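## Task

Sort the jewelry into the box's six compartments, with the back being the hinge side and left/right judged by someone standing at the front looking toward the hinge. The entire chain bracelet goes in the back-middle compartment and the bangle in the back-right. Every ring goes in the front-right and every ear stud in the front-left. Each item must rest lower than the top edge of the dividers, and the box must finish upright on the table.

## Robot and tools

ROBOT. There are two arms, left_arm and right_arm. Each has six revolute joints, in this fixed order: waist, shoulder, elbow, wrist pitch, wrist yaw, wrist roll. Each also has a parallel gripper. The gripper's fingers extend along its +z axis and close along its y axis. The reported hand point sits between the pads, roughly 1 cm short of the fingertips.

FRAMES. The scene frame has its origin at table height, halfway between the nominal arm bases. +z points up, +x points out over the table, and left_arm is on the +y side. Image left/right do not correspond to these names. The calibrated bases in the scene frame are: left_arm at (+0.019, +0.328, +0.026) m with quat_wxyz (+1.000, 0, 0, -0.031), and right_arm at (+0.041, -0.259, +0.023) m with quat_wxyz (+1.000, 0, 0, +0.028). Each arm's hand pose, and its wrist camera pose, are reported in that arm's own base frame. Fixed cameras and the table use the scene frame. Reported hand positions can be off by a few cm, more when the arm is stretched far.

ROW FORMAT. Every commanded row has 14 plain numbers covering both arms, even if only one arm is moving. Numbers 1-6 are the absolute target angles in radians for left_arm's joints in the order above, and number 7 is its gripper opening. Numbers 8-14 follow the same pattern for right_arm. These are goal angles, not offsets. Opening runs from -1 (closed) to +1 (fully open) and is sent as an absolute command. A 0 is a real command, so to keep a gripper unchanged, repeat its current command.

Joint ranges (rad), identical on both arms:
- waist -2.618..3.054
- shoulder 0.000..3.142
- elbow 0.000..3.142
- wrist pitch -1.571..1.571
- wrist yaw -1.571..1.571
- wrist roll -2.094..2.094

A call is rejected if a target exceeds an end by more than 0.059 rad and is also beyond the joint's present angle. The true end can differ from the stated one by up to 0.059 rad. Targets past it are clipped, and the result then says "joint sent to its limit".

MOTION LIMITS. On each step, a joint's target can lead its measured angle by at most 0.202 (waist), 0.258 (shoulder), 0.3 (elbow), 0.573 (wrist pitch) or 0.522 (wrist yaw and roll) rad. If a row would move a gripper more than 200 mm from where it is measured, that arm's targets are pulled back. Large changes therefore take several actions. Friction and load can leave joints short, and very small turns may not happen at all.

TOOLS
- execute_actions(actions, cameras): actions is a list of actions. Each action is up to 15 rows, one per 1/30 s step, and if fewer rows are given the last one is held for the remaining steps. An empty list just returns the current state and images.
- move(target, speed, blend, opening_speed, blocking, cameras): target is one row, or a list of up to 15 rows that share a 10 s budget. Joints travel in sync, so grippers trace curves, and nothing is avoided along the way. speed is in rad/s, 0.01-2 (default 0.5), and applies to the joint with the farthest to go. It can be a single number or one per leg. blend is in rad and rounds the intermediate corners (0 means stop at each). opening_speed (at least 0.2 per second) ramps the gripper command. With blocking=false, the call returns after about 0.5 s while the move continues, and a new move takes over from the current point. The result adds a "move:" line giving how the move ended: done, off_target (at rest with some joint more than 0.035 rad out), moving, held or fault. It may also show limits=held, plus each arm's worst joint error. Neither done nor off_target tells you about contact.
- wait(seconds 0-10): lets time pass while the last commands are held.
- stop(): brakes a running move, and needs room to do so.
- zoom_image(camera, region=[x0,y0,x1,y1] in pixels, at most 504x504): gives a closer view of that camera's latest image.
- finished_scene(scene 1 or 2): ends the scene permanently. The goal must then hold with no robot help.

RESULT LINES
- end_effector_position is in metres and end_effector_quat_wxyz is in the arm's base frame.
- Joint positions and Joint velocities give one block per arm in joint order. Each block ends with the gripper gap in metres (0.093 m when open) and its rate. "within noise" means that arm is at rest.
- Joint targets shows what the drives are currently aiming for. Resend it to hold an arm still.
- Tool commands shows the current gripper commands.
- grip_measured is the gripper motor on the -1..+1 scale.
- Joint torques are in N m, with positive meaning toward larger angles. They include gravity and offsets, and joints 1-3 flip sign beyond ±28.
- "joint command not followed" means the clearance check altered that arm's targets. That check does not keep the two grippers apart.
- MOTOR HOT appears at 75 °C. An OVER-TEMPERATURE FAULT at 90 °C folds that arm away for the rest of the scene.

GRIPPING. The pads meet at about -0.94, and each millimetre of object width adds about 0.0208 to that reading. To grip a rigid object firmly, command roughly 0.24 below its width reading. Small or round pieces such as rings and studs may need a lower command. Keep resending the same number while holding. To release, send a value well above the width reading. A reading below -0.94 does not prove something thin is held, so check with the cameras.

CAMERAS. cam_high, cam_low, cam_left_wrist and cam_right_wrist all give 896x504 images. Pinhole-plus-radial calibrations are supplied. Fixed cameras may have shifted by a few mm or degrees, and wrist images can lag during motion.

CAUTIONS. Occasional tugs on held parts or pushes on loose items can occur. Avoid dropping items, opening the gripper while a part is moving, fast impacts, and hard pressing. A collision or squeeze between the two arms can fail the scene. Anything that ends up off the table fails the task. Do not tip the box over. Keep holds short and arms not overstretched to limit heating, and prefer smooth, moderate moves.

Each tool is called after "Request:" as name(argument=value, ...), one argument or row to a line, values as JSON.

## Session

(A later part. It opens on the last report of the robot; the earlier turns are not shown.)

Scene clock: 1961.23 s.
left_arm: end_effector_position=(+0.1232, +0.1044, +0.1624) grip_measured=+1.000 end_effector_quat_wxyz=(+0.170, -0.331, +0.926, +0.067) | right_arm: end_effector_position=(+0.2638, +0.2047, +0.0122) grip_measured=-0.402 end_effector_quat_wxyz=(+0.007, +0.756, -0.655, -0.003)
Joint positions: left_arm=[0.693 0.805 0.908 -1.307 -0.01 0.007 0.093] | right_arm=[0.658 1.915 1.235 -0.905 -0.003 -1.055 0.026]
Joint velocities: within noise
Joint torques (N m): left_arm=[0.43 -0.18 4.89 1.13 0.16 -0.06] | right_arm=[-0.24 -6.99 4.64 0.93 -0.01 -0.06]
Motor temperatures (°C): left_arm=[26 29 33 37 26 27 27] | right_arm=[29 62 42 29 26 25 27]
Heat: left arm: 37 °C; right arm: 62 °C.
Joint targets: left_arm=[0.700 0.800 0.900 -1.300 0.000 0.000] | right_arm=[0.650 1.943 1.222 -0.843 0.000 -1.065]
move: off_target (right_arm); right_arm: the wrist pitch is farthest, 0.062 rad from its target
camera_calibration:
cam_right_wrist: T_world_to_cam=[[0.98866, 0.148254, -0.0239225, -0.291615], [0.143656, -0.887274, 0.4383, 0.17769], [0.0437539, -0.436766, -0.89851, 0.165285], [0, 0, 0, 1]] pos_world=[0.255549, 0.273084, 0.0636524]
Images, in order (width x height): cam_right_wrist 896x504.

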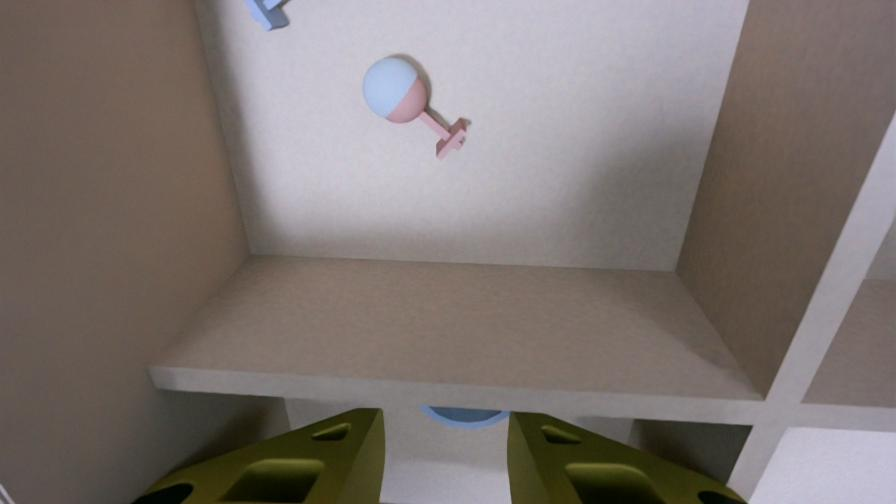

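Request:
move(
  target=[
    [0.7,0.8,0.9,-1.3,0,0,1,0.65,1.915,1.27,-0.915,0,-1.065,-0.3],
    [0.7,0.8,0.9,-1.3,0,0,1,0.65,1.95,1.215,-0.81,0,-1.065,-0.3],
  ],
  cameras=["cam_right_wrist"],
  speed=0.25,
)

Scene clock: 1988.47 s.
left_arm: end_effector_position=(+0.1232, +0.1044, +0.1624) grip_measured=+1.000 end_effector_quat_wxyz=(+0.170, -0.331, +0.926, +0.067) | right_arm: end_effector_position=(+0.2647, +0.2052, +0.0120) grip_measured=-0.311 end_effector_quat_wxyz=(+0.005, +0.756, -0.655, -0.003)
Joint positions: left_arm=[0.693 0.805 0.908 -1.307 -0.01 0.007 0.093] | right_arm=[0.658 1.916 1.235 -0.901 -0.004 -1.055 0.03]
Joint velocities: within noise
Joint torques (N m): left_arm=[0.43 -0.2 4.9 1.13 0.15 -0.05] | right_arm=[-0.18 -6.45 3.95 1.24 -0.01 -0.05]
Motor temperatures (°C): left_arm=[26 29 33 37 26 27 27] | right_arm=[29 58 41 29 26 25 27]
Heat: left arm: 37 °C; right arm: 58 °C.
Joint targets: left_arm=[0.700 0.800 0.900 -1.300 0.000 0.000] | right_arm=[0.650 1.950 1.215 -0.810 0.000 -1.065]
move: off_target (right_arm); right_arm: the wrist pitch is farthest, 0.091 rad from its target
camera_calibration:
cam_right_wrist: T_world_to_cam=[[0.988712, 0.148306, -0.0212995, -0.292593], [0.142666, -0.888462, 0.436214, 0.178614], [0.0457693, -0.434328, -0.899591, 0.164297], [0, 0, 0, 1]] pos_world=[0.256288, 0.273444, 0.063654]
Images, in order (width x height): cam_right_wrist 896x504.

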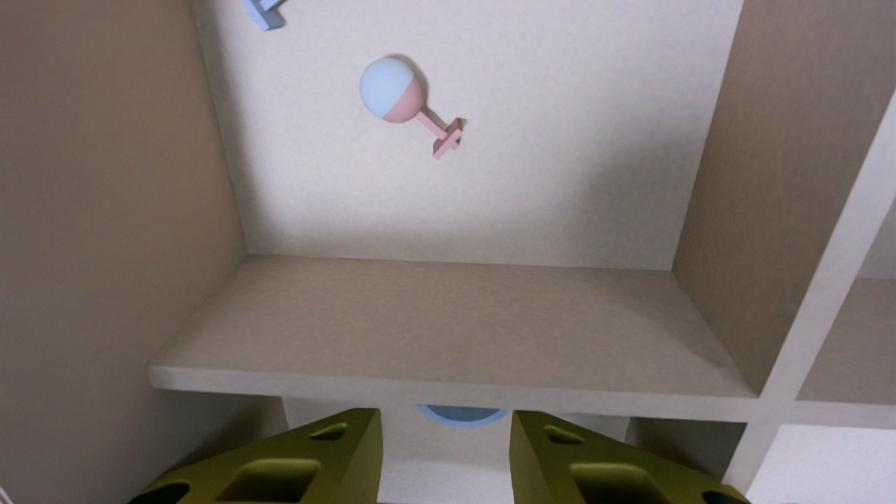

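Request:
move(
  target=[0.7,0.8,0.9,-1.3,0,0,1,0.62,1.84,1.36,-1.1,0.0,-1.1,-0.7],
  cameras=["cam_right_wrist"],
  speed=0.6,
)

Scene clock: 2032.13 s.
left_arm: end_effector_position=(+0.1232, +0.1044, +0.1624) grip_measured=+1.000 end_effector_quat_wxyz=(+0.170, -0.331, +0.926, +0.067) | right_arm: end_effector_position=(+0.2693, +0.1951, +0.0565) grip_measured=-0.698 end_effector_quat_wxyz=(+0.010, +0.756, -0.655, -0.004)
Joint positions: left_arm=[0.693 0.805 0.908 -1.307 -0.01 0.007 0.093] | right_arm=[0.626 1.858 1.346 -1.08 -0.003 -1.088 0.012]
Joint velocities: within noise
Joint torques (N m): left_arm=[0.43 -0.18 4.89 1.13 0.15 -0.05] | right_arm=[0.01 -11.21 7.53 0.08 -0.01 -0.07]
Motor temperatures (°C): left_arm=[26 29 33 37 26 27 27] | right_arm=[29 55 40 30 26 25 27]
Heat: left arm: 37 °C; right arm: 55 °C.
Joint targets: left_arm=[0.700 0.800 0.900 -1.300 0.000 0.000] | right_arm=[0.620 1.840 1.360 -1.100 0.000 -1.100]
move: done
camera_calibration:
cam_right_wrist: T_world_to_cam=[[0.988425, 0.148507, -0.0309947, -0.294069], [0.146841, -0.885209, 0.441411, 0.147461], [0.0381159, -0.440853, -0.89677, 0.202872], [0, 0, 0, 1]] pos_world=[0.261279, 0.263642, 0.107724]
Images, in order (width x height): cam_right_wrist 896x504.

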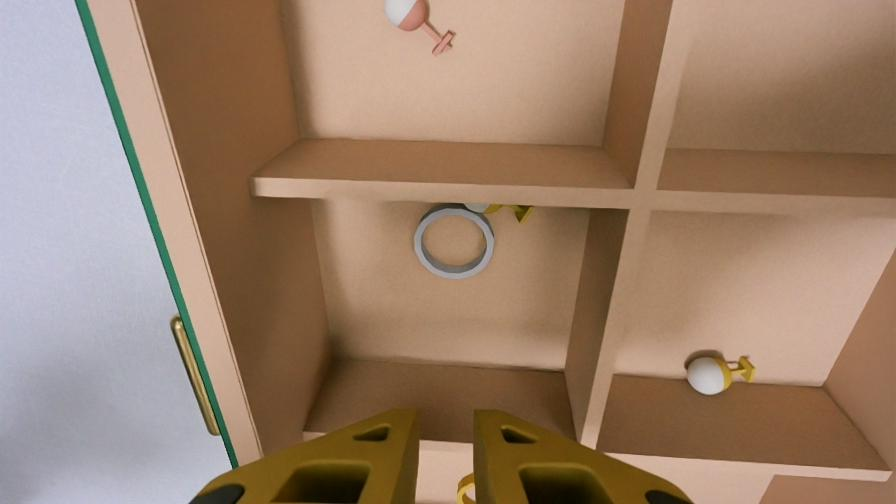

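Request:
move(
  target=[0.7,0.8,0.9,-1.3,0,0,1,0.512,1.756,1.147,-0.846,-0.3,-1.21,-0.7],
  cameras=["cam_right_wrist"],
  speed=0.5,
)

Scene clock: 2052.07 s.
left_arm: end_effector_position=(+0.1232, +0.1044, +0.1624) grip_measured=+1.000 end_effector_quat_wxyz=(+0.170, -0.331, +0.926, +0.067) | right_arm: end_effector_position=(+0.2614, +0.2040, +0.0419) grip_measured=-0.698 end_effector_quat_wxyz=(-0.086, +0.751, -0.643, -0.124)
Joint positions: left_arm=[0.693 0.805 0.908 -1.307 -0.01 0.007 0.093] | right_arm=[0.516 1.783 1.156 -0.864 -0.292 -1.198 0.012]
Joint velocities: within noise
Joint torques (N m): left_arm=[0.44 -0.18 4.89 1.13 0.15 -0.05] | right_arm=[0.13 -11.29 5.26 0.66 -0.31 -0.09]
Motor temperatures (°C): left_arm=[26 29 33 37 26 27 27] | right_arm=[29 60 40 29 26 25 27]
Heat: left arm: 37 °C; right arm: 60 °C.
Joint targets: left_arm=[0.700 0.800 0.900 -1.300 0.000 0.000] | right_arm=[0.512 1.756 1.147 -0.846 -0.300 -1.210]
move: done
camera_calibration:
cam_right_wrist: T_world_to_cam=[[0.985076, 0.167864, -0.0380303, -0.290865], [0.171685, -0.973975, 0.147976, 0.186915], [-0.0122006, -0.152297, -0.988259, 0.152163], [0, 0, 0, 1]] pos_world=[0.25629, 0.25405, 0.111656]
Images, in order (width x height): cam_right_wrist 896x504.

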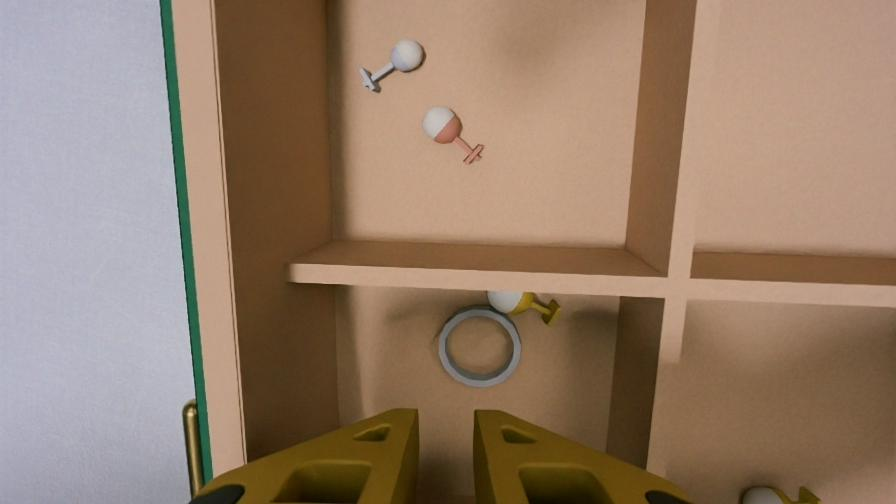

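Request:
move(
  target=[0.7,0.8,0.9,-1.3,0,0,1,0.512,1.823,1.055,-0.686,-0.3,-1.21,-0.7],
  cameras=["cam_right_wrist"],
  speed=0.2,
)

Request:
zoom_image(
  camera="cam_right_wrist",
  region=[300, 250, 620, 504],
)

Scene clock: 2063.17 s.
left_arm: end_effector_position=(+0.1232, +0.1044, +0.1624) grip_measured=+1.000 end_effector_quat_wxyz=(+0.170, -0.331, +0.926, +0.067) | right_arm: end_effector_position=(+0.2643, +0.2059, +0.0145) grip_measured=-0.698 end_effector_quat_wxyz=(-0.105, +0.752, -0.640, -0.117)
Joint positions: left_arm=[0.693 0.805 0.908 -1.307 -0.01 0.007 0.093] | right_arm=[0.516 1.809 1.063 -0.704 -0.293 -1.198 0.012]
Joint velocities: within noise
Joint torques (N m): left_arm=[0.44 -0.2 4.9 1.13 0.15 -0.05] | right_arm=[0.14 -7.35 5.15 0.71 -0.31 -0.07]
Motor temperatures (°C): left_arm=[26 29 33 37 26 27 27] | right_arm=[29 61 41 29 26 25 27]
Heat: left arm: 37 °C; right arm: 61 °C.
Joint targets: left_arm=[0.700 0.800 0.900 -1.300 0.000 0.000] | right_arm=[0.512 1.823 1.055 -0.686 -0.300 -1.210]
move: done
camera_calibration:
cam_right_wrist: T_world_to_cam=[[0.985661, 0.168737, 0.00079326, -0.295944], [0.167134, -0.97692, 0.13302, 0.194304], [0.0232204, -0.13098, -0.991113, 0.111641], [0, 0, 0, 1]] pos_world=[0.256633, 0.254379, 0.0850375]
Images, in order (width x height): cam_right_wrist 896x504.

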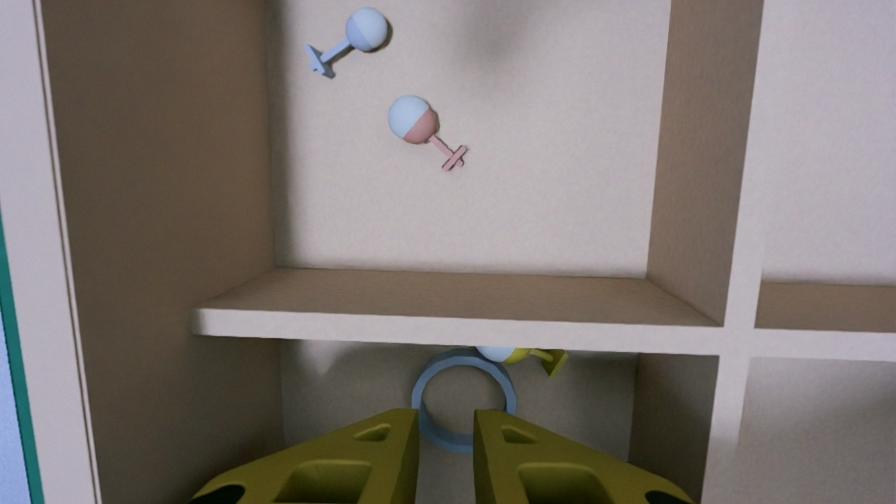

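Scaled by 1.575 from the camera's 896x504 image, which has a finer 1280x720 frame.

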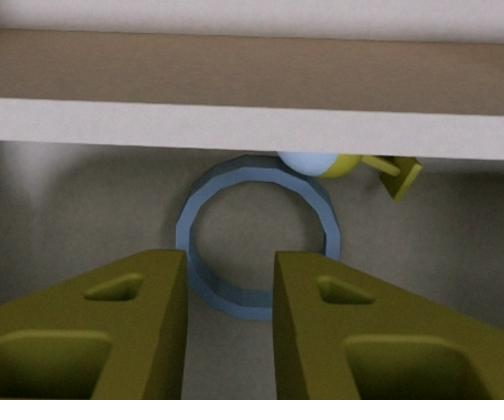

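Request:
move(
  target=[
    [0.7,0.8,0.9,-1.3,0,0,1,0.52,1.792,1.052,-0.714,-0.3,-1.205,-0.7],
    [0.7,0.8,0.9,-1.3,0,0,1,0.52,1.816,1.0275,-0.666,-0.3,-1.205,-0.7],
  ],
  cameras=["cam_right_wrist"],
  speed=0.2,
)

Request:
zoom_image(
  camera="cam_right_wrist",
  region=[300, 250, 620, 504],
)

Scene clock: 2081.10 s.
left_arm: end_effector_position=(+0.1232, +0.1044, +0.1624) grip_measured=+1.000 end_effector_quat_wxyz=(+0.170, -0.331, +0.926, +0.067) | right_arm: end_effector_position=(+0.2601, +0.2036, +0.0103) grip_measured=-0.698 end_effector_quat_wxyz=(-0.100, +0.752, -0.640, -0.119)
Joint positions: left_arm=[0.693 0.805 0.908 -1.307 -0.01 0.007 0.093] | right_arm=[0.516 1.809 1.045 -0.697 -0.294 -1.198 0.012]
Joint velocities: within noise
Joint torques (N m): left_arm=[0.43 -0.2 4.9 1.13 0.16 -0.05] | right_arm=[0.8 -7.95 4.16 0.88 -0.3 -0.02]
Motor temperatures (°C): left_arm=[26 29 33 37 26 27 27] | right_arm=[29 59 40 29 26 25 27]
Heat: left arm: 37 °C; right arm: 59 °C.
Joint targets: left_arm=[0.700 0.800 0.900 -1.300 0.000 0.000] | right_arm=[0.520 1.816 1.027 -0.666 -0.300 -1.205]
move: done
camera_calibration:
cam_right_wrist: T_world_to_cam=[[0.985604, 0.168804, -0.00951038, -0.291349], [0.168519, -0.976285, 0.135903, 0.192866], [0.0136561, -0.135549, -0.990677, 0.110705], [0, 0, 0, 1]] pos_world=[0.253141, 0.252479, 0.0806915]
Images, in order (width x height): cam_right_wrist 896x504.

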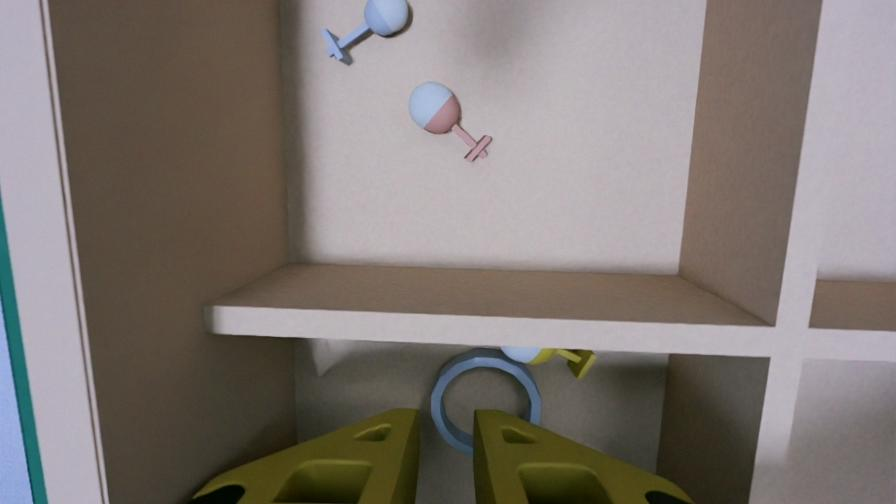

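Scaled by 1.575 from the camera's 896x504 image, which has a finer 1280x720 frame.

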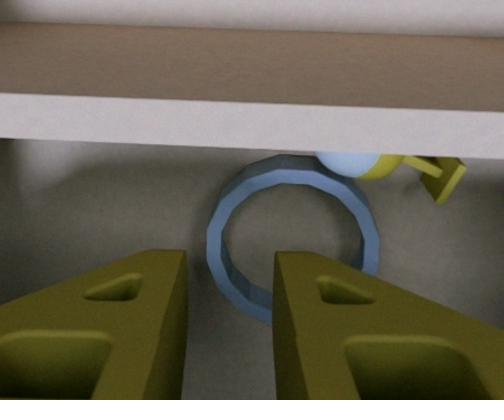

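Request:
move(
  target=[
    [0.7,0.8,0.9,-1.3,0,0,1,0.52,1.822,1.02,-0.652,-0.3,-1.205,-0.7],
    [0.7,0.8,0.9,-1.3,0,0,1,0.52,1.822,1.02,-0.652,-0.3,-1.205,-1],
  ],
  cameras=["cam_right_wrist"],
  speed=0.2,
  opening_speed=0.6,
)

Request:
zoom_image(
  camera="cam_right_wrist",
  region=[300, 250, 620, 504],
)

Scene clock: 2094.33 s.
left_arm: end_effector_position=(+0.1232, +0.1044, +0.1624) grip_measured=+1.000 end_effector_quat_wxyz=(+0.170, -0.331, +0.926, +0.067) | right_arm: end_effector_position=(+0.2640, +0.2053, +0.0101) grip_measured=-0.973 end_effector_quat_wxyz=(-0.109, +0.753, -0.639, -0.115)
Joint positions: left_arm=[0.693 0.805 0.908 -1.307 -0.01 0.007 0.093] | right_arm=[0.516 1.809 1.042 -0.674 -0.291 -1.198 0]
Joint velocities: within noise
Joint torques (N m): left_arm=[0.43 -0.2 4.9 1.13 0.15 -0.05] | right_arm=[0.81 -7.41 3.77 0.82 -0.32 -0.02]
Motor temperatures (°C): left_arm=[26 29 33 37 26 27 27] | right_arm=[29 58 40 29 27 25 27]
Heat: left arm: 37 °C; right arm: 58 °C.
Joint targets: left_arm=[0.700 0.800 0.900 -1.300 0.000 0.000] | right_arm=[0.520 1.822 1.020 -0.652 -0.300 -1.205]
move: done; target 2's new numbers were sent with right_arm's wrist pitch 0.041 rad from that target
camera_calibration:
cam_right_wrist: T_world_to_cam=[[0.985656, 0.168487, 0.00968799, -0.295565], [0.165765, -0.977315, 0.131823, 0.194877], [0.0316787, -0.128326, -0.991226, 0.104405], [0, 0, 0, 1]] pos_world=[0.255714, 0.253652, 0.0806629]
Images, in order (width x height): cam_right_wrist 896x504.

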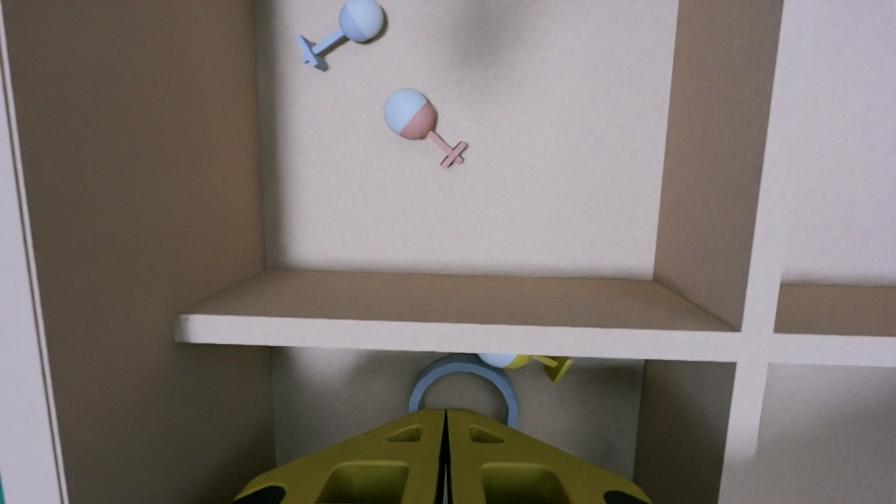

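Scaled by 1.575 from the camera's 896x504 image, which has a finer 1280x720 frame.

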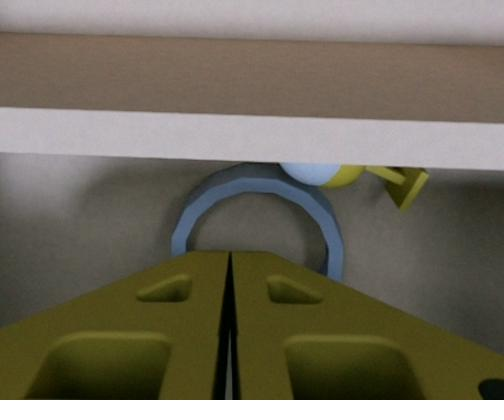

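Request:
move(
  target=[
    [0.7,0.8,0.9,-1.3,0,0,1,0.52,1.838,0.998,-0.615,-0.3,-1.205,-1],
  ],
  cameras=["cam_right_wrist"],
  speed=0.15,
)

Request:
move(
  target=[
    [0.7,0.8,0.9,-1.3,0,0,1,0.487,1.798,0.947,-0.604,-0.3,-1.235,-1],
  ],
  cameras=["cam_right_wrist"],
  speed=0.1,
)

Request:
zoom_image(
  camera="cam_right_wrist",
  region=[300, 250, 620, 504],
)

Scene clock: 2108.77 s.
left_arm: end_effector_position=(+0.1232, +0.1044, +0.1624) grip_measured=+1.000 end_effector_quat_wxyz=(+0.170, -0.331, +0.926, +0.067) | right_arm: end_effector_position=(+0.2635, +0.2052, +0.0088) grip_measured=-0.973 end_effector_quat_wxyz=(-0.111, +0.753, -0.639, -0.114)
Joint positions: left_arm=[0.693 0.805 0.908 -1.307 -0.01 0.007 0.093] | right_arm=[0.516 1.806 1.032 -0.662 -0.291 -1.198 0]
Joint velocities: within noise
Joint torques (N m): left_arm=[0.42 -0.2 4.9 1.13 0.15 -0.05] | right_arm=[0.8 -5.63 2.54 1.09 -0.32 -0.02]
Motor temperatures (°C): left_arm=[26 29 33 37 26 27 27] | right_arm=[29 57 39 29 27 25 27]
Heat: left arm: 37 °C; right arm: 57 °C.
Joint targets: left_arm=[0.700 0.800 0.900 -1.300 0.000 0.000] | right_arm=[0.520 1.838 0.998 -0.615 -0.300 -1.205]
move: off_target (right_arm); right_arm: the wrist pitch is farthest, 0.047 rad from its target
camera_calibration:
cam_right_wrist: T_world_to_cam=[[0.985598, 0.168503, 0.0142231, -0.295132], [0.165275, -0.97767, 0.129792, 0.195163], [0.035776, -0.125572, -0.991439, 0.101525], [0, 0, 0, 1]] pos_world=[0.254994, 0.253285, 0.0795225]
Images, in order (width x height): cam_right_wrist 896x504.

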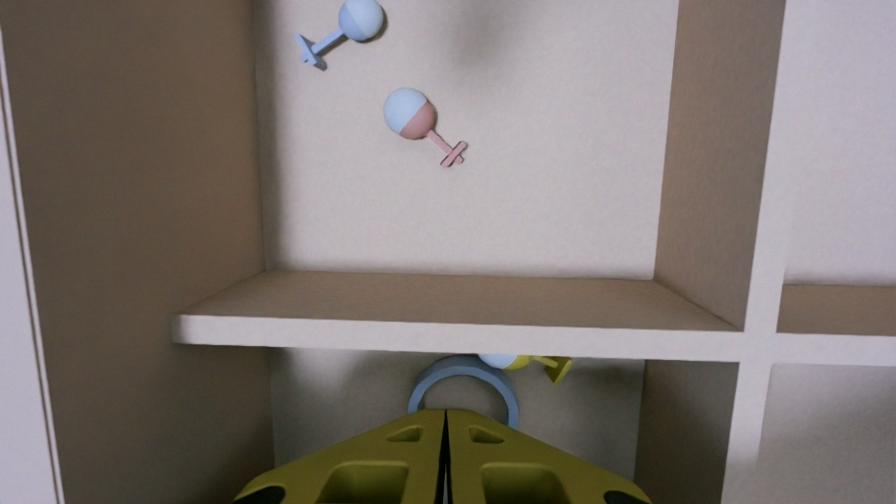

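Scene clock: 2109.67 s.
left_arm: end_effector_position=(+0.1232, +0.1044, +0.1624) grip_measured=+1.000 end_effector_quat_wxyz=(+0.170, -0.331, +0.926, +0.067) | right_arm: end_effector_position=(+0.2636, +0.2015, +0.0087) grip_measured=-0.973 end_effector_quat_wxyz=(-0.136, +0.751, -0.634, -0.122)
Joint positions: left_arm=[0.693 0.805 0.908 -1.307 -0.01 0.007 0.093] | right_arm=[0.489 1.777 0.981 -0.607 -0.327 -1.222 0]
Joint velocities: within noise
Joint torques (N m): left_arm=[0.43 -0.2 4.92 1.13 0.15 -0.05] | right_arm=[0.27 -6.31 2.62 0.72 0 -0.09]
Motor temperatures (°C): left_arm=[26 29 33 37 26 27 27] | right_arm=[29 56 39 29 27 25 27]
Heat: left arm: 37 °C; right arm: 56 °C.
Joint targets: left_arm=[0.700 0.800 0.900 -1.300 0.000 0.000] | right_arm=[0.487 1.798 0.947 -0.604 -0.300 -1.235]
move: done
camera_calibration:
cam_right_wrist: T_world_to_cam=[[0.984872, 0.16808, 0.0421371, -0.294586], [0.163982, -0.982632, 0.0868534, 0.19334], [0.0560036, -0.0786298, -0.99533, 0.0862035], [0, 0, 0, 1]] pos_world=[0.253598, 0.246274, 0.0814217]
Images, in order (width x height): cam_right_wrist 896x504.

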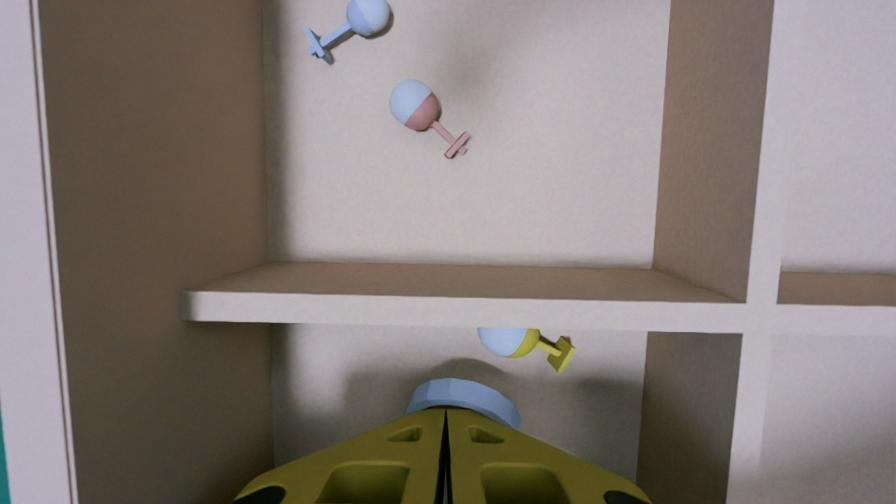

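Scaled by 1.575 from the camera's 896x504 image, which has a finer 1280x720 frame.

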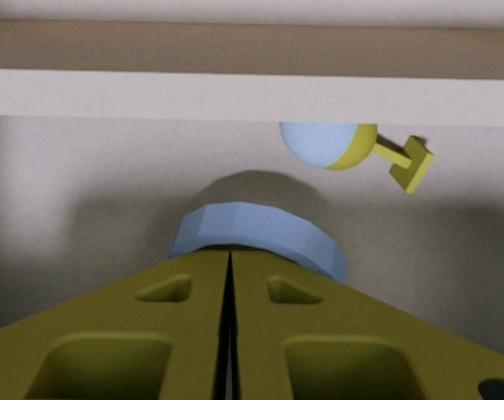

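Request:
move(
  target=[
    [0.7,0.8,0.9,-1.3,0,0,1,0.455,1.776,0.921,-0.604,-0.3,-1.265,-1],
    [0.7,0.8,0.9,-1.3,0,0,1,0.455,1.7,1.25,-1.05,-0.15,-1.265,-0.4],
  ],
  cameras=["cam_right_wrist"],
  speed=[0.1,0.4],
)

Scene clock: 2117.50 s.
left_arm: end_effector_position=(+0.1232, +0.1044, +0.1624) grip_measured=+1.000 end_effector_quat_wxyz=(+0.170, -0.331, +0.926, +0.067) | right_arm: end_effector_position=(+0.2714, +0.1649, +0.0725) grip_measured=-0.402 end_effector_quat_wxyz=(-0.054, +0.755, -0.650, -0.064)
Joint positions: left_arm=[0.693 0.805 0.908 -1.307 -0.01 0.007 0.093] | right_arm=[0.462 1.721 1.233 -1.031 -0.16 -1.253 0.026]
Joint velocities: within noise
Joint torques (N m): left_arm=[0.43 -0.18 4.89 1.13 0.15 -0.05] | right_arm=[-0.09 -10.33 8.02 0.23 -0.05 -0.07]
Motor temperatures (°C): left_arm=[26 29 33 37 26 27 27] | right_arm=[29 56 39 29 26 25 27]
Heat: left arm: 37 °C; right arm: 56 °C.
Joint targets: left_arm=[0.700 0.800 0.900 -1.300 0.000 0.000] | right_arm=[0.455 1.700 1.250 -1.050 -0.150 -1.265]
move: done
camera_calibration:
cam_right_wrist: T_world_to_cam=[[0.987706, 0.156008, -0.00991233, -0.293736], [0.152581, -0.948333, 0.27818, 0.134081], [0.0339982, -0.276272, -0.960478, 0.182459], [0, 0, 0, 1]] pos_world=[0.263463, 0.223387, 0.135037]
Images, in order (width x height): cam_right_wrist 896x504.

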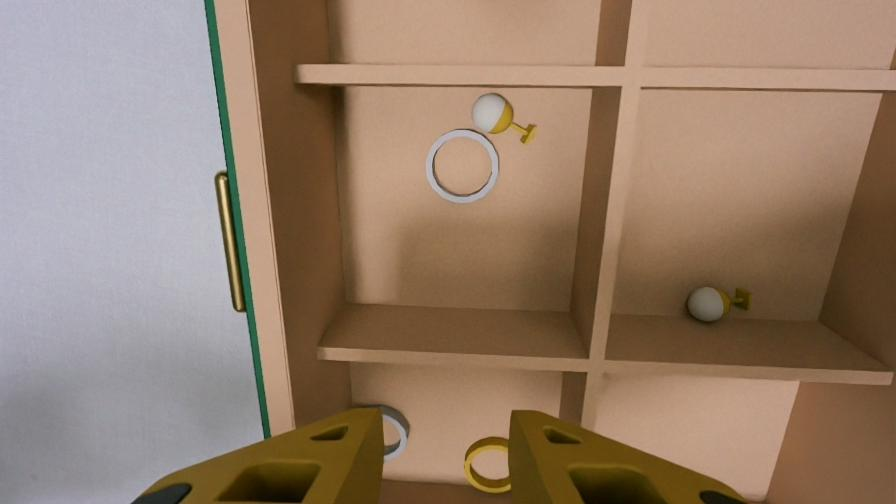

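Request:
move(
  target=[
    [0.7,0.8,0.9,-1.3,0,0,1,0.655,1.8,1.33,-1.08,0,-1.072,-0.4],
    [0.7,0.8,0.9,-1.3,0,0,1,0.655,1.892,1.273,-0.94,0,-1.072,-0.4],
  ],
  cameras=["cam_right_wrist"],
  speed=[0.6,0.3],
)

Scene clock: 2138.87 s.
left_arm: end_effector_position=(+0.1232, +0.1044, +0.1624) grip_measured=+1.000 end_effector_quat_wxyz=(+0.170, -0.331, +0.926, +0.067) | right_arm: end_effector_position=(+0.2680, +0.2086, +0.0342) grip_measured=-0.402 end_effector_quat_wxyz=(-0.008, +0.765, -0.644, -0.003)
Joint positions: left_arm=[0.693 0.805 0.908 -1.307 -0.01 0.007 0.093] | right_arm=[0.657 1.879 1.28 -0.958 -0.009 -1.084 0.026]
Joint velocities: within noise
Joint torques (N m): left_arm=[0.44 -0.18 4.9 1.13 0.15 -0.05] | right_arm=[0.32 -8.36 5.41 0.56 0.05 0.19]
Motor temperatures (°C): left_arm=[26 29 33 37 26 27 27] | right_arm=[29 59 40 29 26 25 27]
Heat: left arm: 37 °C; right arm: 59 °C.
Joint targets: left_arm=[0.700 0.800 0.900 -1.300 0.000 0.000] | right_arm=[0.655 1.892 1.273 -0.940 0.000 -1.072]
move: done
camera_calibration:
cam_right_wrist: T_world_to_cam=[[0.984385, 0.176017, -0.00215973, -0.301195], [0.160509, -0.892481, 0.421562, 0.168017], [0.0722747, -0.415326, -0.906797, 0.174768], [0, 0, 0, 1]] pos_world=[0.256892, 0.275553, 0.0869986]
Images, in order (width x height): cam_right_wrist 896x504.

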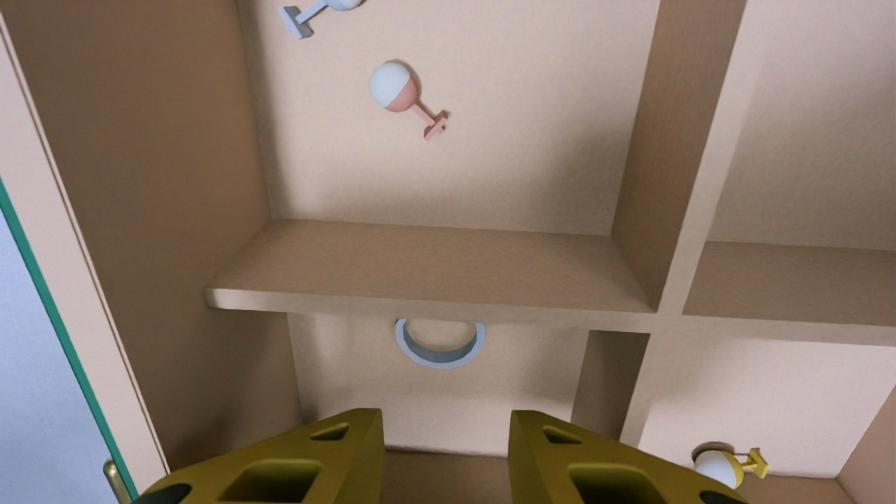

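Request:
move(
  target=[
    [0.7,0.8,0.9,-1.3,0,0,1,0.647,1.935,1.205,-0.83,0,-1.072,-0.36],
  ],
  cameras=["cam_right_wrist","cam_low"],
  speed=[0.3],
)

Request:
zoom_image(
  camera="cam_low",
  region=[460, 170, 620, 290],
)

Scene clock: 2149.47 s.
left_arm: end_effector_position=(+0.1232, +0.1044, +0.1624) grip_measured=+1.000 end_effector_quat_wxyz=(+0.170, -0.331, +0.926, +0.067) | right_arm: end_effector_position=(+0.2653, +0.2060, +0.0142) grip_measured=-0.362 end_effector_quat_wxyz=(-0.002, +0.764, -0.645, -0.004)
Joint positions: left_arm=[0.693 0.805 0.908 -1.307 -0.01 0.007 0.093] | right_arm=[0.656 1.906 1.23 -0.894 -0.009 -1.083 0.028]
Joint velocities: within noise
Joint torques (N m): left_arm=[0.44 -0.21 4.9 1.13 0.15 -0.05] | right_arm=[-0.28 -6.86 3.54 0.99 0.05 0.16]
Motor temperatures (°C): left_arm=[26 29 33 37 26 27 27] | right_arm=[29 59 40 29 26 25 27]
Heat: left arm: 37 °C; right arm: 59 °C.
Joint targets: left_arm=[0.700 0.800 0.900 -1.300 0.000 0.000] | right_arm=[0.647 1.935 1.205 -0.830 0.000 -1.072]
move: off_target (right_arm); right_arm: the wrist pitch is farthest, 0.064 rad from its target
camera_calibration:
cam_right_wrist: T_world_to_cam=[[0.984715, 0.173703, -0.012821, -0.297589], [0.162477, -0.889563, 0.426942, 0.173362], [0.0627558, -0.422499, -0.904188, 0.159619], [0, 0, 0, 1]] pos_world=[0.254856, 0.273347, 0.0664947]
Images, in order (width x height): cam_low 896x504, cam_right_wrist 896x504.

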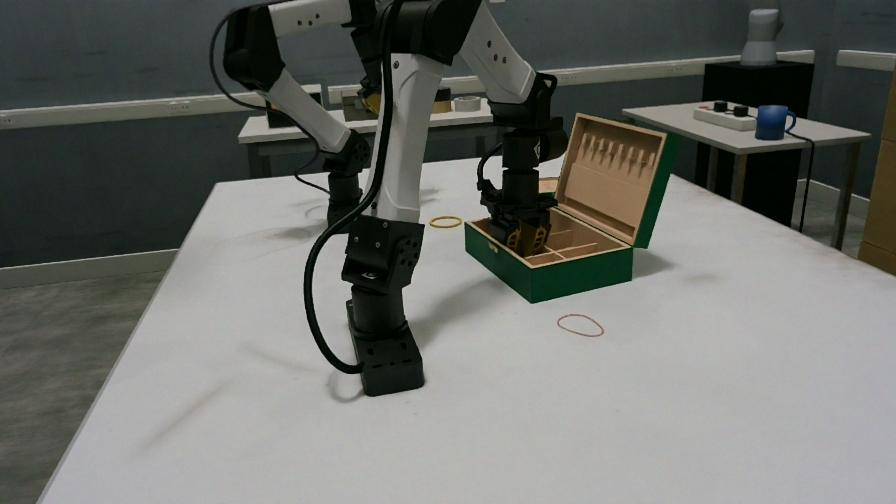

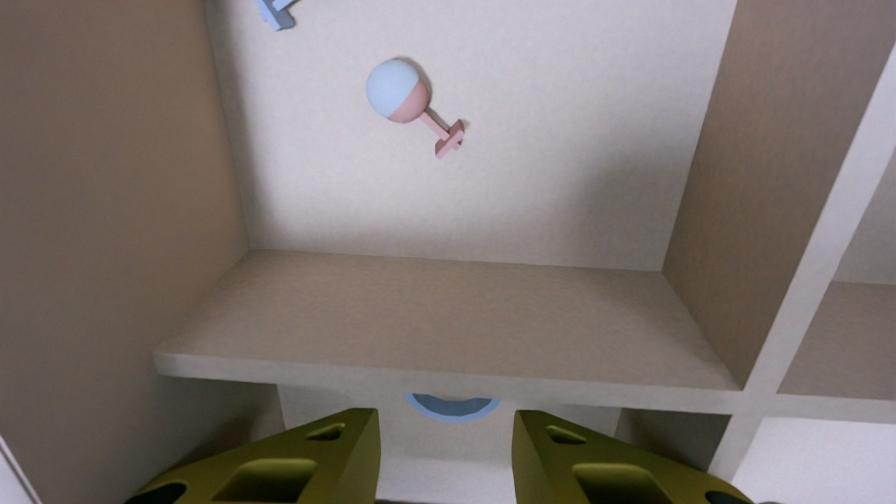

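Scaled by 3.150 from the camera's 896x504 image, which has a finer 1280x720 frame.

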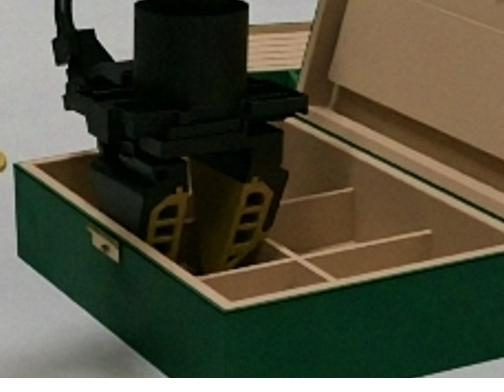

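Request:
move(
  target=[
    [0.7,0.8,0.9,-1.3,0,0,1,0.6,1.8,1.33,-1.08,-0.1,-1.1,-0.6],
    [0.7,0.8,0.9,-1.3,0,0,1,0.512,1.742,1.147,-0.846,-0.35,-1.21,-0.68],
  ],
  cameras=["cam_right_wrist"],
  speed=0.6,
)

Scene clock: 2165.13 s.
left_arm: end_effector_position=(+0.1232, +0.1044, +0.1624) grip_measured=+1.000 end_effector_quat_wxyz=(+0.170, -0.331, +0.926, +0.067) | right_arm: end_effector_position=(+0.2582, +0.2115, +0.0491) grip_measured=-0.678 end_effector_quat_wxyz=(-0.101, +0.749, -0.638, -0.145)
Joint positions: left_arm=[0.693 0.805 0.908 -1.307 -0.01 0.007 0.093] | right_arm=[0.516 1.769 1.156 -0.863 -0.343 -1.198 0.013]
Joint velocities: within noise
Joint torques (N m): left_arm=[0.44 -0.2 4.9 1.13 0.15 -0.05] | right_arm=[0.13 -11.17 5.33 0.7 -0.34 -0.08]
Motor temperatures (°C): left_arm=[26 29 33 37 26 27 27] | right_arm=[29 57 40 29 26 25 27]
Heat: left arm: 37 °C; right arm: 57 °C.
Joint targets: left_arm=[0.700 0.800 0.900 -1.300 0.000 0.000] | right_arm=[0.512 1.742 1.147 -0.846 -0.350 -1.210]
move: done
camera_calibration:
cam_right_wrist: T_world_to_cam=[[0.9838, 0.174614, -0.0405841, -0.289679], [0.177781, -0.979413, 0.0956265, 0.195877], [-0.0230508, -0.101292, -0.99459, 0.15265], [0, 0, 0, 1]] pos_world=[0.253682, 0.257889, 0.121337]
Images, in order (width x height): cam_right_wrist 896x504.

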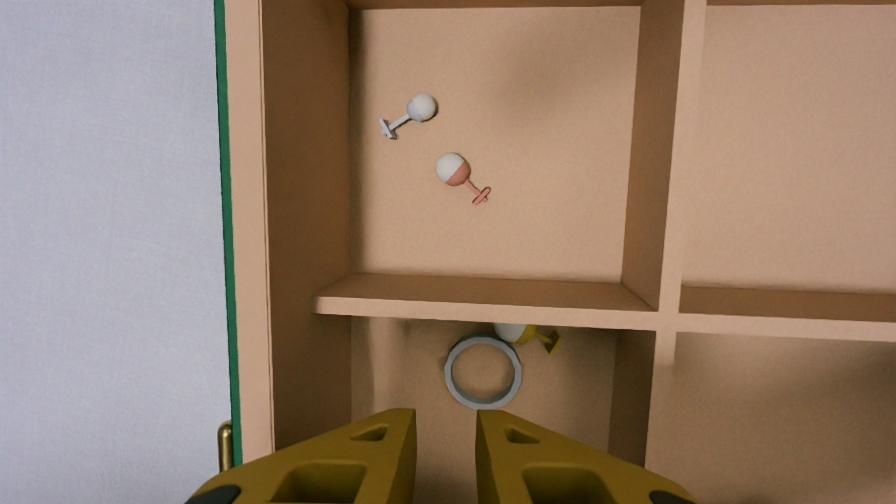

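Request:
move(
  target=[
    [0.7,0.8,0.9,-1.3,0,0,1,0.507,1.803,1.05,-0.715,-0.35,-1.21,-0.68],
  ],
  cameras=["cam_right_wrist"],
  speed=0.3,
)

Request:
zoom_image(
  camera="cam_right_wrist",
  region=[300, 250, 620, 504],
)

Scene clock: 2182.60 s.
left_arm: end_effector_position=(+0.1232, +0.1044, +0.1624) grip_measured=+1.000 end_effector_quat_wxyz=(+0.170, -0.331, +0.926, +0.067) | right_arm: end_effector_position=(+0.2568, +0.2097, +0.0227) grip_measured=-0.678 end_effector_quat_wxyz=(-0.112, +0.749, -0.638, -0.143)
Joint positions: left_arm=[0.693 0.805 0.908 -1.307 -0.01 0.007 0.093] | right_arm=[0.511 1.787 1.061 -0.729 -0.347 -1.199 0.013]
Joint velocities: within noise
Joint torques (N m): left_arm=[0.42 -0.2 4.9 1.13 0.15 -0.05] | right_arm=[0.12 -7.06 4.94 0.68 -0.31 -0.06]
Motor temperatures (°C): left_arm=[26 29 33 37 26 27 27] | right_arm=[29 60 40 29 27 25 27]
Heat: left arm: 37 °C; right arm: 60 °C.
Joint targets: left_arm=[0.700 0.800 0.900 -1.300 0.000 0.000] | right_arm=[0.507 1.803 1.050 -0.715 -0.350 -1.210]
move: done
camera_calibration:
cam_right_wrist: T_world_to_cam=[[0.984966, 0.171305, -0.022293, -0.289098], [0.172594, -0.981326, 0.0849103, 0.198787], [-0.00733115, -0.0874813, -0.996139, 0.119251], [0, 0, 0, 1]] pos_world=[0.251316, 0.255031, 0.095467]
Images, in order (width x height): cam_right_wrist 896x504.

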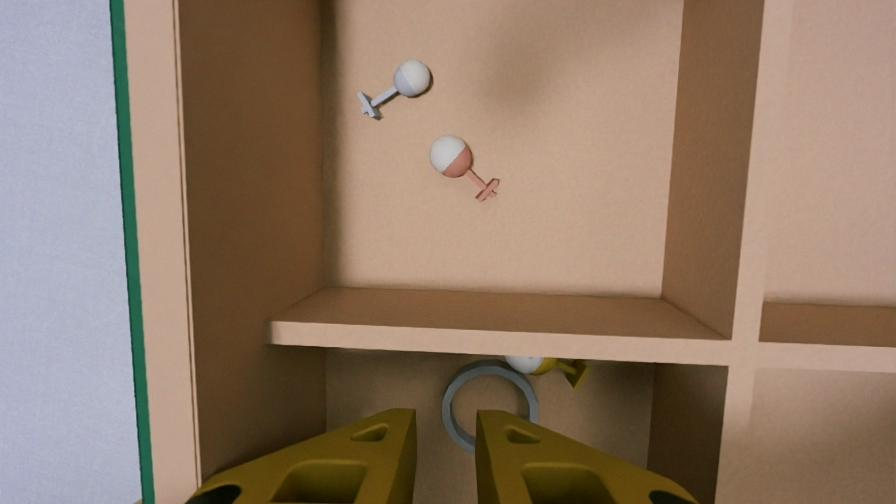

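Scaled by 1.575 from the camera's 896x504 image, which has a finer 1280x720 frame.

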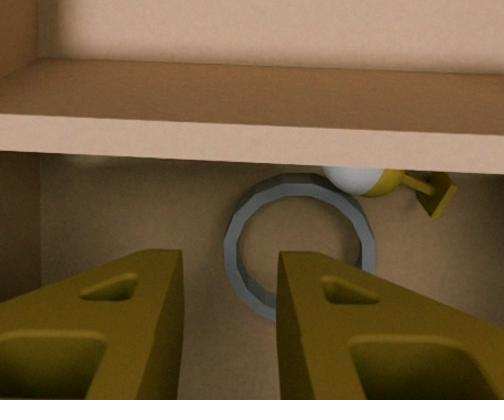

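Request:
move(
  target=[
    [0.7,0.8,0.9,-1.3,0,0,1,0.5,1.84,1.008,-0.632,-0.35,-1.21,-0.68],
  ],
  cameras=["cam_right_wrist"],
  speed=0.2,
)

Request:
zoom_image(
  camera="cam_right_wrist",
  region=[300, 250, 620, 504],
)

Scene clock: 2193.30 s.
left_arm: end_effector_position=(+0.1232, +0.1044, +0.1624) grip_measured=+1.000 end_effector_quat_wxyz=(+0.170, -0.331, +0.926, +0.067) | right_arm: end_effector_position=(+0.2578, +0.2094, +0.0070) grip_measured=-0.678 end_effector_quat_wxyz=(-0.116, +0.747, -0.639, -0.145)
Joint positions: left_arm=[0.693 0.805 0.908 -1.307 -0.01 0.007 0.093] | right_arm=[0.505 1.817 1.024 -0.658 -0.354 -1.199 0.013]
Joint velocities: within noise
Joint torques (N m): left_arm=[0.44 -0.2 4.9 1.13 0.15 -0.05] | right_arm=[0.01 -6.45 4.14 0.85 -0.24 -0.06]
Motor temperatures (°C): left_arm=[26 29 33 37 26 27 27] | right_arm=[29 58 40 29 27 25 27]
Heat: left arm: 37 °C; right arm: 58 °C.
Joint targets: left_arm=[0.700 0.800 0.900 -1.300 0.000 0.000] | right_arm=[0.500 1.840 1.008 -0.632 -0.350 -1.210]
move: done
camera_calibration:
cam_right_wrist: T_world_to_cam=[[0.985749, 0.167044, -0.0198663, -0.289688], [0.168086, -0.982799, 0.0765032, 0.201201], [-0.00674518, -0.0787522, -0.996871, 0.101644], [0, 0, 0, 1]] pos_world=[0.252427, 0.254135, 0.080179]
Images, in order (width x height): cam_right_wrist 896x504.

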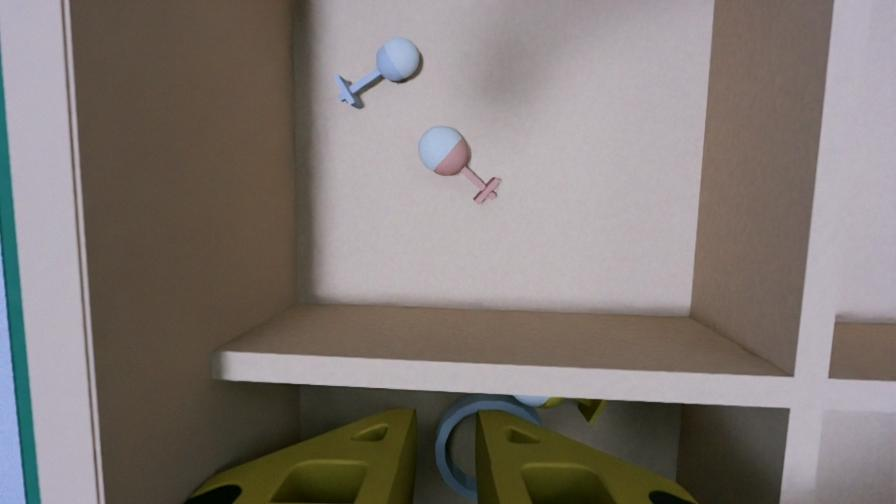

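Scaled by 1.575 from the camera's 896x504 image, which has a finer 1280x720 frame.

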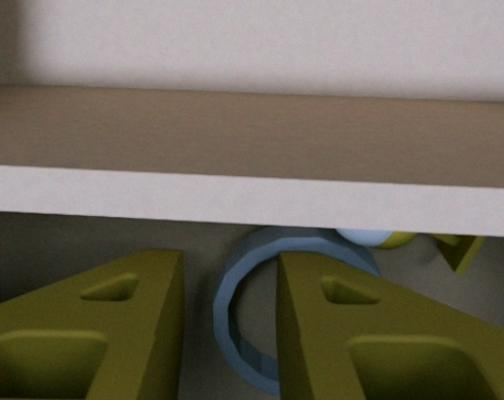

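Request:
move(
  target=[
    [0.7,0.8,0.9,-1.3,0,0,1,0.49,1.838,1.002,-0.628,-0.35,-1.22,-0.68],
    [0.7,0.8,0.9,-1.3,0,0,1,0.49,1.838,1.002,-0.628,-0.35,-1.22,-1],
  ],
  cameras=["cam_right_wrist"],
  speed=0.1,
  opening_speed=0.3,
)

Request:
zoom_image(
  camera="cam_right_wrist",
  region=[300, 250, 620, 504],
)

Scene clock: 2203.17 s.
left_arm: end_effector_position=(+0.1232, +0.1044, +0.1624) grip_measured=+1.000 end_effector_quat_wxyz=(+0.170, -0.331, +0.926, +0.067) | right_arm: end_effector_position=(+0.2583, +0.2091, +0.0066) grip_measured=-0.968 end_effector_quat_wxyz=(-0.122, +0.746, -0.637, -0.151)
Joint positions: left_arm=[0.693 0.805 0.908 -1.307 -0.01 0.007 0.093] | right_arm=[0.496 1.817 1.017 -0.647 -0.372 -1.21 0]
Joint velocities: within noise
Joint torques (N m): left_arm=[0.43 -0.2 4.89 1.13 0.16 -0.05] | right_arm=[-0.01 -6.61 4.31 0.78 -0.08 -0.06]
Motor temperatures (°C): left_arm=[26 29 33 37 26 27 27] | right_arm=[29 57 39 29 27 25 27]
Heat: left arm: 37 °C; right arm: 57 °C.
Joint targets: left_arm=[0.700 0.800 0.900 -1.300 0.000 0.000] | right_arm=[0.490 1.838 1.002 -0.628 -0.350 -1.220]
move: done
camera_calibration:
cam_right_wrist: T_world_to_cam=[[0.985362, 0.169488, -0.0183056, -0.290547], [0.170284, -0.983634, 0.0588809, 0.200598], [-0.00802642, -0.0611361, -0.998097, 0.097867], [0, 0, 0, 1]] pos_world=[0.252921, 0.252542, 0.0805508]
Images, in order (width x height): cam_right_wrist 896x504.

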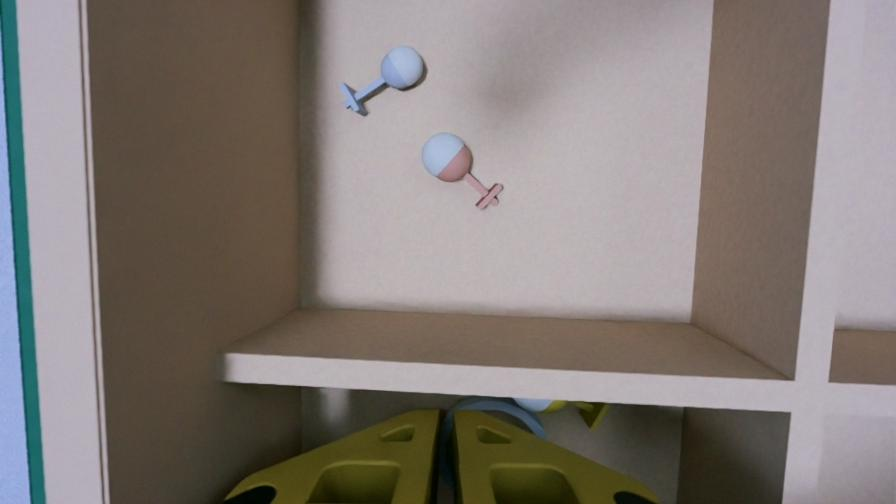

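Scaled by 1.575 from the camera's 896x504 image, which has a finer 1280x720 frame.

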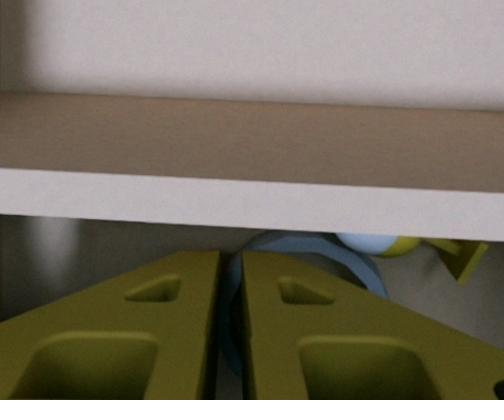

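Gripped the ring wall (pads visibly apart). Lift and view.

Request:
move(
  target=[
    [0.7,0.8,0.9,-1.3,0,0,1,0.49,1.79,1.07,-0.74,-0.35,-1.22,-1],
    [0.7,0.8,0.9,-1.3,0,0,1,0.49,1.7,1.3,-1.1,-0.35,-1.22,-1],
  ],
  cameras=["cam_right_wrist"],
  speed=[0.2,0.4],
)

Request:
zoom_image(
  camera="cam_right_wrist",
  region=[300, 250, 620, 504],
)

Scene clock: 2213.97 s.
left_arm: end_effector_position=(+0.1232, +0.1044, +0.1624) grip_measured=+1.000 end_effector_quat_wxyz=(+0.170, -0.331, +0.926, +0.067) | right_arm: end_effector_position=(+0.2525, +0.2038, +0.0936) grip_measured=-0.969 end_effector_quat_wxyz=(-0.087, +0.744, -0.644, -0.158)
Joint positions: left_arm=[0.693 0.805 0.908 -1.307 -0.01 0.007 0.093] | right_arm=[0.496 1.721 1.283 -1.08 -0.359 -1.21 0]
Joint velocities: within noise
Joint torques (N m): left_arm=[0.43 -0.21 4.9 1.13 0.15 -0.05] | right_arm=[0.01 -10.39 8.1 0.21 -0.19 -0.06]
Motor temperatures (°C): left_arm=[26 29 33 37 26 27 27] | right_arm=[29 57 39 29 26 25 27]
Heat: left arm: 37 °C; right arm: 57 °C.
Joint targets: left_arm=[0.700 0.800 0.900 -1.300 0.000 0.000] | right_arm=[0.490 1.700 1.300 -1.100 -0.350 -1.220]
move: done
camera_calibration:
cam_right_wrist: T_world_to_cam=[[0.982688, 0.166189, -0.0818842, -0.275038], [0.17355, -0.980432, 0.0929173, 0.18657], [-0.06484, -0.10552, -0.992301, 0.207165], [0, 0, 0, 1]] pos_world=[0.25133, 0.250487, 0.165714]
Images, in order (width x height): cam_right_wrist 896x504.

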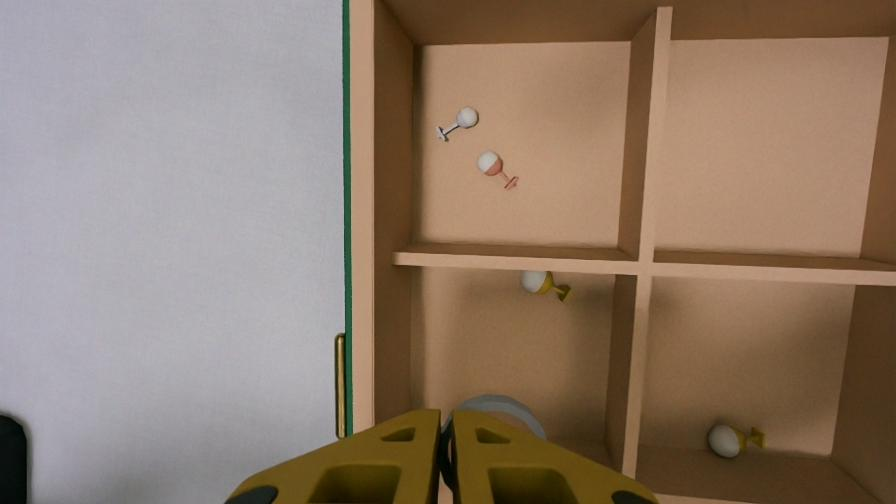

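Scaled by 1.575 from the camera's 896x504 image, which has a finer 1280x720 frame.

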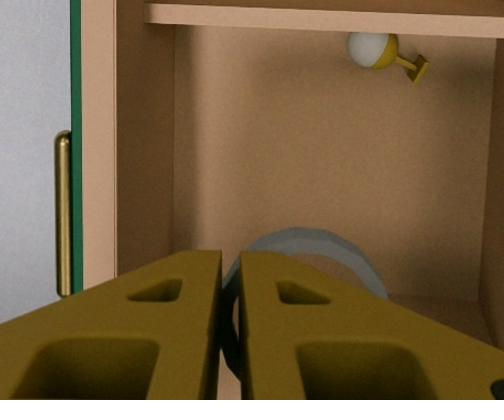

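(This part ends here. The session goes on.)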